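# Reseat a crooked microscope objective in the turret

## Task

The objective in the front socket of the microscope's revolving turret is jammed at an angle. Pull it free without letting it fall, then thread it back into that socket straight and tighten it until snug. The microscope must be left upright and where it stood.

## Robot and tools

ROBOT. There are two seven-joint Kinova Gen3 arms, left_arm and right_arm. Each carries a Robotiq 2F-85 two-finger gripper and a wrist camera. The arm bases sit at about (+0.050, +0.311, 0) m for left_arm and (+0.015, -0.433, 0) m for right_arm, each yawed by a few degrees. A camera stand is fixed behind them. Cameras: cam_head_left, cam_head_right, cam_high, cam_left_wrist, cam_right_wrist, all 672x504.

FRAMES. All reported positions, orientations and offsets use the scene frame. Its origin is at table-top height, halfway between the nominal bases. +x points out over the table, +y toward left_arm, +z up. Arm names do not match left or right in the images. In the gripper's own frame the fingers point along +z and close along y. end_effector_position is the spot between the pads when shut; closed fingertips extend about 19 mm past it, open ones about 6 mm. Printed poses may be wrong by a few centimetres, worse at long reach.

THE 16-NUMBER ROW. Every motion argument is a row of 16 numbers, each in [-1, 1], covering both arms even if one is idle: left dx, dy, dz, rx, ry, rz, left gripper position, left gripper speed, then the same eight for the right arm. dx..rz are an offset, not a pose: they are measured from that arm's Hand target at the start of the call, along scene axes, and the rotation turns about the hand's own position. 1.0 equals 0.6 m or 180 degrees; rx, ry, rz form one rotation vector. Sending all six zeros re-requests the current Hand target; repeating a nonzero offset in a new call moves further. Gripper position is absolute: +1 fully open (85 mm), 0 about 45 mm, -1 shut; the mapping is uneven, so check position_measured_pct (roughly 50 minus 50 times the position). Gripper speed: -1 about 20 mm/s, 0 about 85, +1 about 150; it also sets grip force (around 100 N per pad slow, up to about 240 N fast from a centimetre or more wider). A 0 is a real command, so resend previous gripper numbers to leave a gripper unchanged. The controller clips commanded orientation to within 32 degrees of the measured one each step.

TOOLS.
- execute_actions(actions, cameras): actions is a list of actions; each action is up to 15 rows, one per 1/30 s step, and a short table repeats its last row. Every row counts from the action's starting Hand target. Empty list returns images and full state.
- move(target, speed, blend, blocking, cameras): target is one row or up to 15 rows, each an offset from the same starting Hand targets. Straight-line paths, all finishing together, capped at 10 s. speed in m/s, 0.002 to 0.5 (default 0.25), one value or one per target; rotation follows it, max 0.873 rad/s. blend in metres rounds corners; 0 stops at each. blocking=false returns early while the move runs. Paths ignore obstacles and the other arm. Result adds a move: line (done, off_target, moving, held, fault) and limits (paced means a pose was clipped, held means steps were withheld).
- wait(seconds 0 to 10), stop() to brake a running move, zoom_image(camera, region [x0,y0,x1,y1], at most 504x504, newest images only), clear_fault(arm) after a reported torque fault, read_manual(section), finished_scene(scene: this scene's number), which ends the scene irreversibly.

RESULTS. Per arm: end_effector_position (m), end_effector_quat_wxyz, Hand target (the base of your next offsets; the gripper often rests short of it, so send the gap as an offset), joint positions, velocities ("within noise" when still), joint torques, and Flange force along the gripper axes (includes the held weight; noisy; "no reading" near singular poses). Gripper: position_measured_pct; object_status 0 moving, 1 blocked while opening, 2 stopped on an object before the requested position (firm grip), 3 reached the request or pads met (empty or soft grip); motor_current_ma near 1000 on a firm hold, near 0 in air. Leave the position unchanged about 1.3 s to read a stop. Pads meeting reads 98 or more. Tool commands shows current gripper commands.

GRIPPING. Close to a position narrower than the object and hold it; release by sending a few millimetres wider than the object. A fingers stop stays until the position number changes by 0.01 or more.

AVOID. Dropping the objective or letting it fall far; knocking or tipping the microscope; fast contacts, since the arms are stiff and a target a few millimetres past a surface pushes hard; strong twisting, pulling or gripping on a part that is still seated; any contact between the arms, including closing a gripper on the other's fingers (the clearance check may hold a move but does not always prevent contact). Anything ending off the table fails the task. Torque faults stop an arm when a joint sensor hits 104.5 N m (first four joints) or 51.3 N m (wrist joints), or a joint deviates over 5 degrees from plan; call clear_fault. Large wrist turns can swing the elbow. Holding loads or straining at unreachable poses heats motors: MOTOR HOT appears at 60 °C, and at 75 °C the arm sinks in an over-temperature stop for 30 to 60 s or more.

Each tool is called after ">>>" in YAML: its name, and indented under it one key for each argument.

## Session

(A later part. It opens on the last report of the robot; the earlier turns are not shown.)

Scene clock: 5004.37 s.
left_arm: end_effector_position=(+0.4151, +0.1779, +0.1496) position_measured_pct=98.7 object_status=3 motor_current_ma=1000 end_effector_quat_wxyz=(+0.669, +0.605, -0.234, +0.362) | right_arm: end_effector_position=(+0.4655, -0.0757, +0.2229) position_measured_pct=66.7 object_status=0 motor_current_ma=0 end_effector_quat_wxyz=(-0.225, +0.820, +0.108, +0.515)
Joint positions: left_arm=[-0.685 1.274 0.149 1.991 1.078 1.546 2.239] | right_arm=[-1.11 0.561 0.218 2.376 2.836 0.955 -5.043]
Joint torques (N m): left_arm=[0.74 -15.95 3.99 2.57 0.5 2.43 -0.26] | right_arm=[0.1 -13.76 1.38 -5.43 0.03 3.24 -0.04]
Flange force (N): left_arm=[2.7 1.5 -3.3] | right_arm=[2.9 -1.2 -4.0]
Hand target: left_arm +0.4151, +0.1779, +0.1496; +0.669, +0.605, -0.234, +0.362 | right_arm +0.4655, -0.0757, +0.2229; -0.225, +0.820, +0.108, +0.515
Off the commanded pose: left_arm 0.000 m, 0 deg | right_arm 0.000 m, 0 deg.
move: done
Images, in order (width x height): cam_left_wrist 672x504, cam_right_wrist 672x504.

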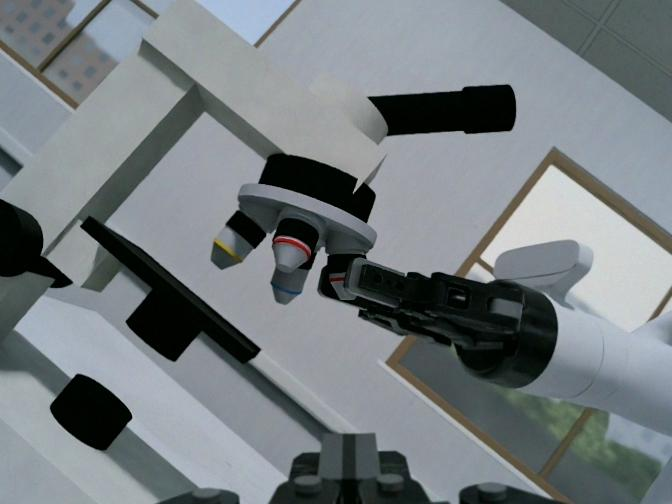

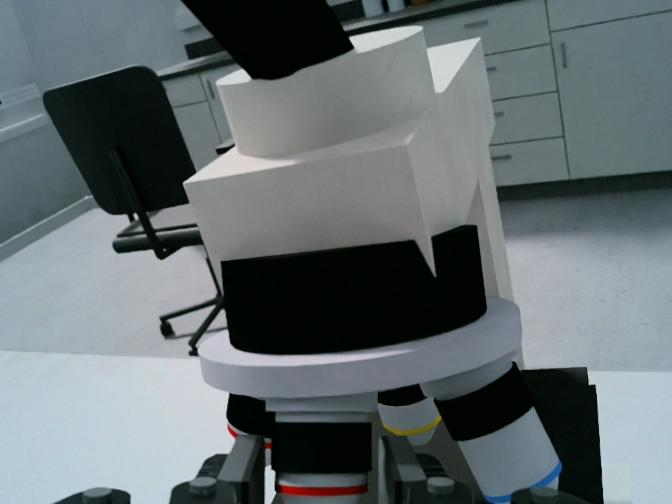

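>>> move:
  target:
    - [0,0,0,0,0,0,-1,0,-0.053,-0.0321,0.0245,0,0,0,-0.33,-1]
    - [0,0,0,0,0,0,-1,0,-0.159,-0.0962,0.0736,0,0,0,-0.33,-1]
  speed: [0.05, 0.12]
  blend: 0.01
  cameras: ["all"]

>>> zoom_image:
  camera: "cam_right_wrist"
  region: [200, 250, 500, 504]

>>> zoom_image:
  camera: "cam_left_wrist"
  region: [310, 220, 370, 280]

>>> zoom_image:
  camera: "cam_left_wrist"
  region: [200, 130, 400, 330]

Scene clock: 5065.20 s.
left_arm: end_effector_position=(+0.4151, +0.1779, +0.1496) position_measured_pct=98.7 object_status=3 motor_current_ma=1000 end_effector_quat_wxyz=(+0.669, +0.605, -0.234, +0.362) | right_arm: end_effector_position=(+0.3706, -0.1327, +0.2676) position_measured_pct=66.7 object_status=3 motor_current_ma=0 end_effector_quat_wxyz=(-0.201, +0.840, +0.101, +0.494)
Joint positions: left_arm=[-0.685 1.274 0.149 1.991 1.078 1.546 2.239] | right_arm=[-1.202 0.207 0.04 2.582 2.406 0.84 -4.726]
Joint torques (N m): left_arm=[0.77 -15.97 4.02 2.57 0.45 2.41 -0.24] | right_arm=[0.13 -8.38 0.11 -6.31 0.6 3.09 -0.03]
Flange force (N): left_arm=[2.6 1.5 -3.3] | right_arm=[3.6 0.6 -5.1]
Hand target: left_arm +0.4151, +0.1779, +0.1496; +0.669, +0.605, -0.234, +0.362 | right_arm +0.3701, -0.1335, +0.2671; -0.225, +0.820, +0.108, +0.515
Off the commanded pose: left_arm 0.000 m, 0 deg | right_arm 0.001 m, 4 deg.
joint sent to its limit (right arm) — joint 4 (elbow), upper limit, where the elbow is as bent as it goes. The joint targets are off in orientation, not in position.
move: off_target (right_arm)

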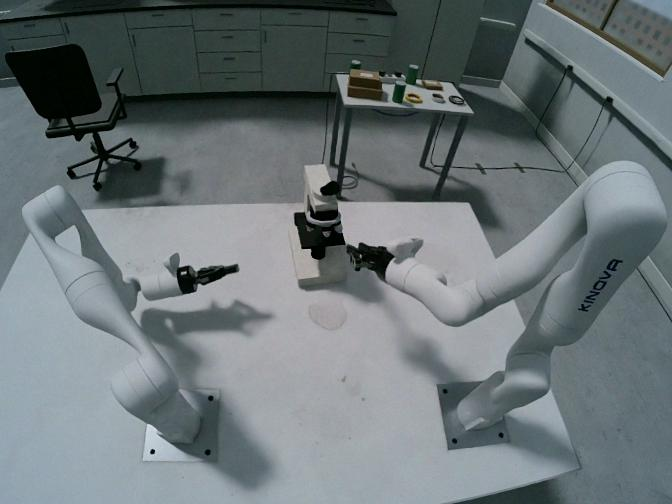

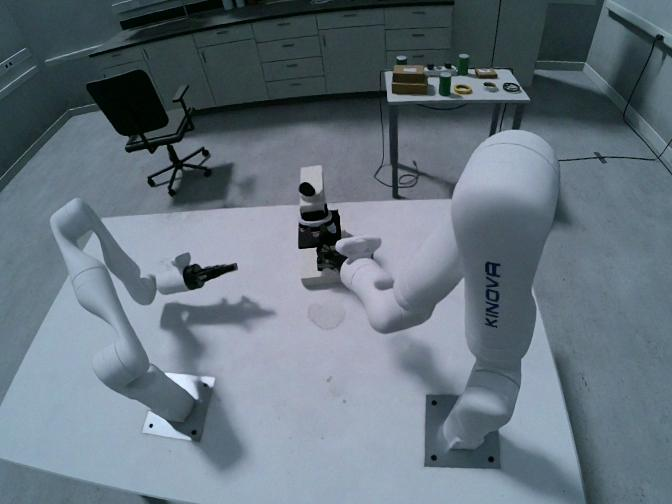

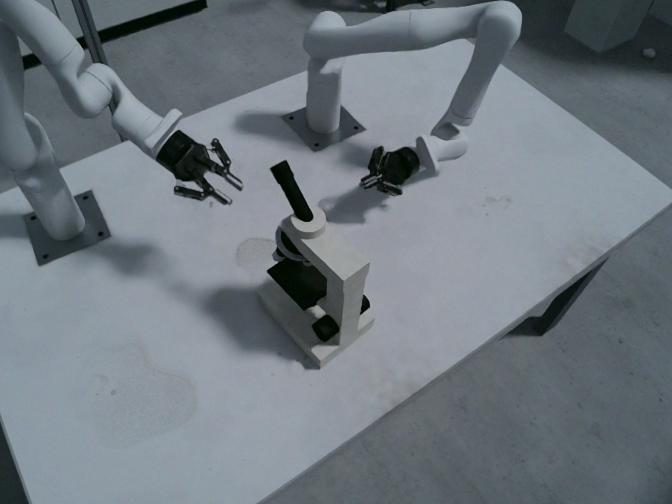

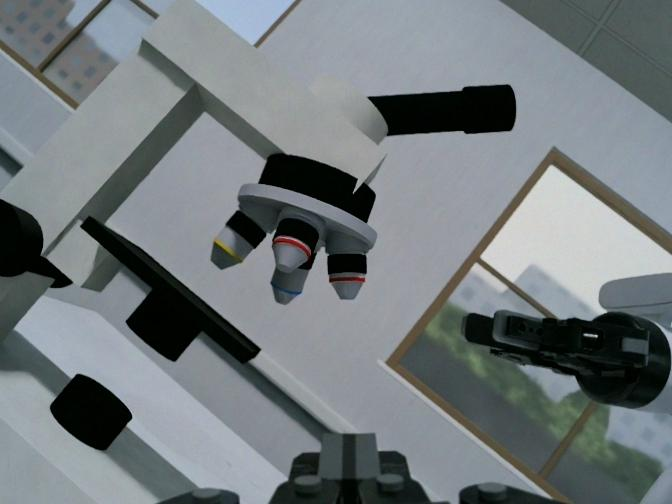

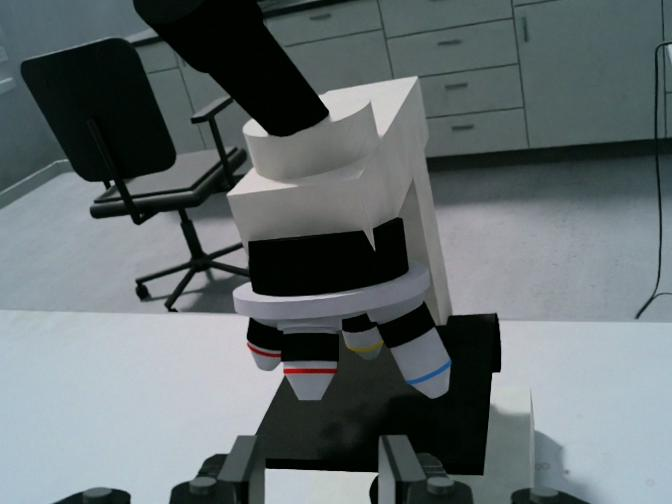

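Scaled by 1.680.

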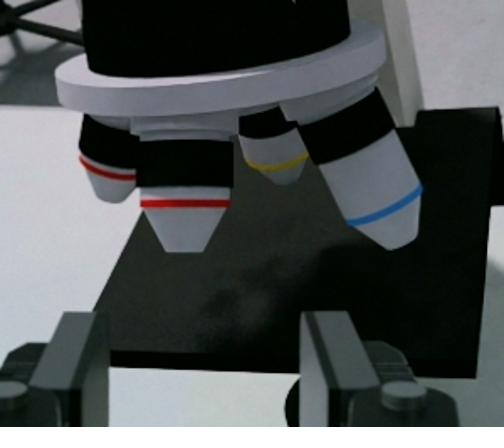

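Scaled by 8.400.

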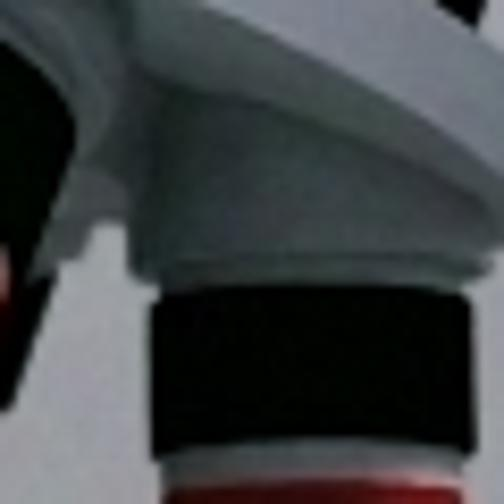

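Scaled by 2.520.

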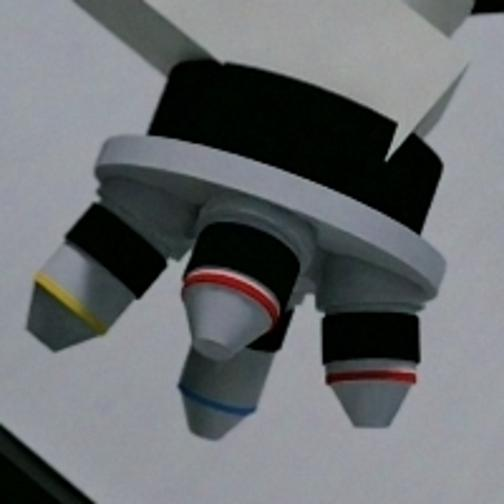

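>>> finished_scene:
  scene: 1

The scene is finished: the task was done.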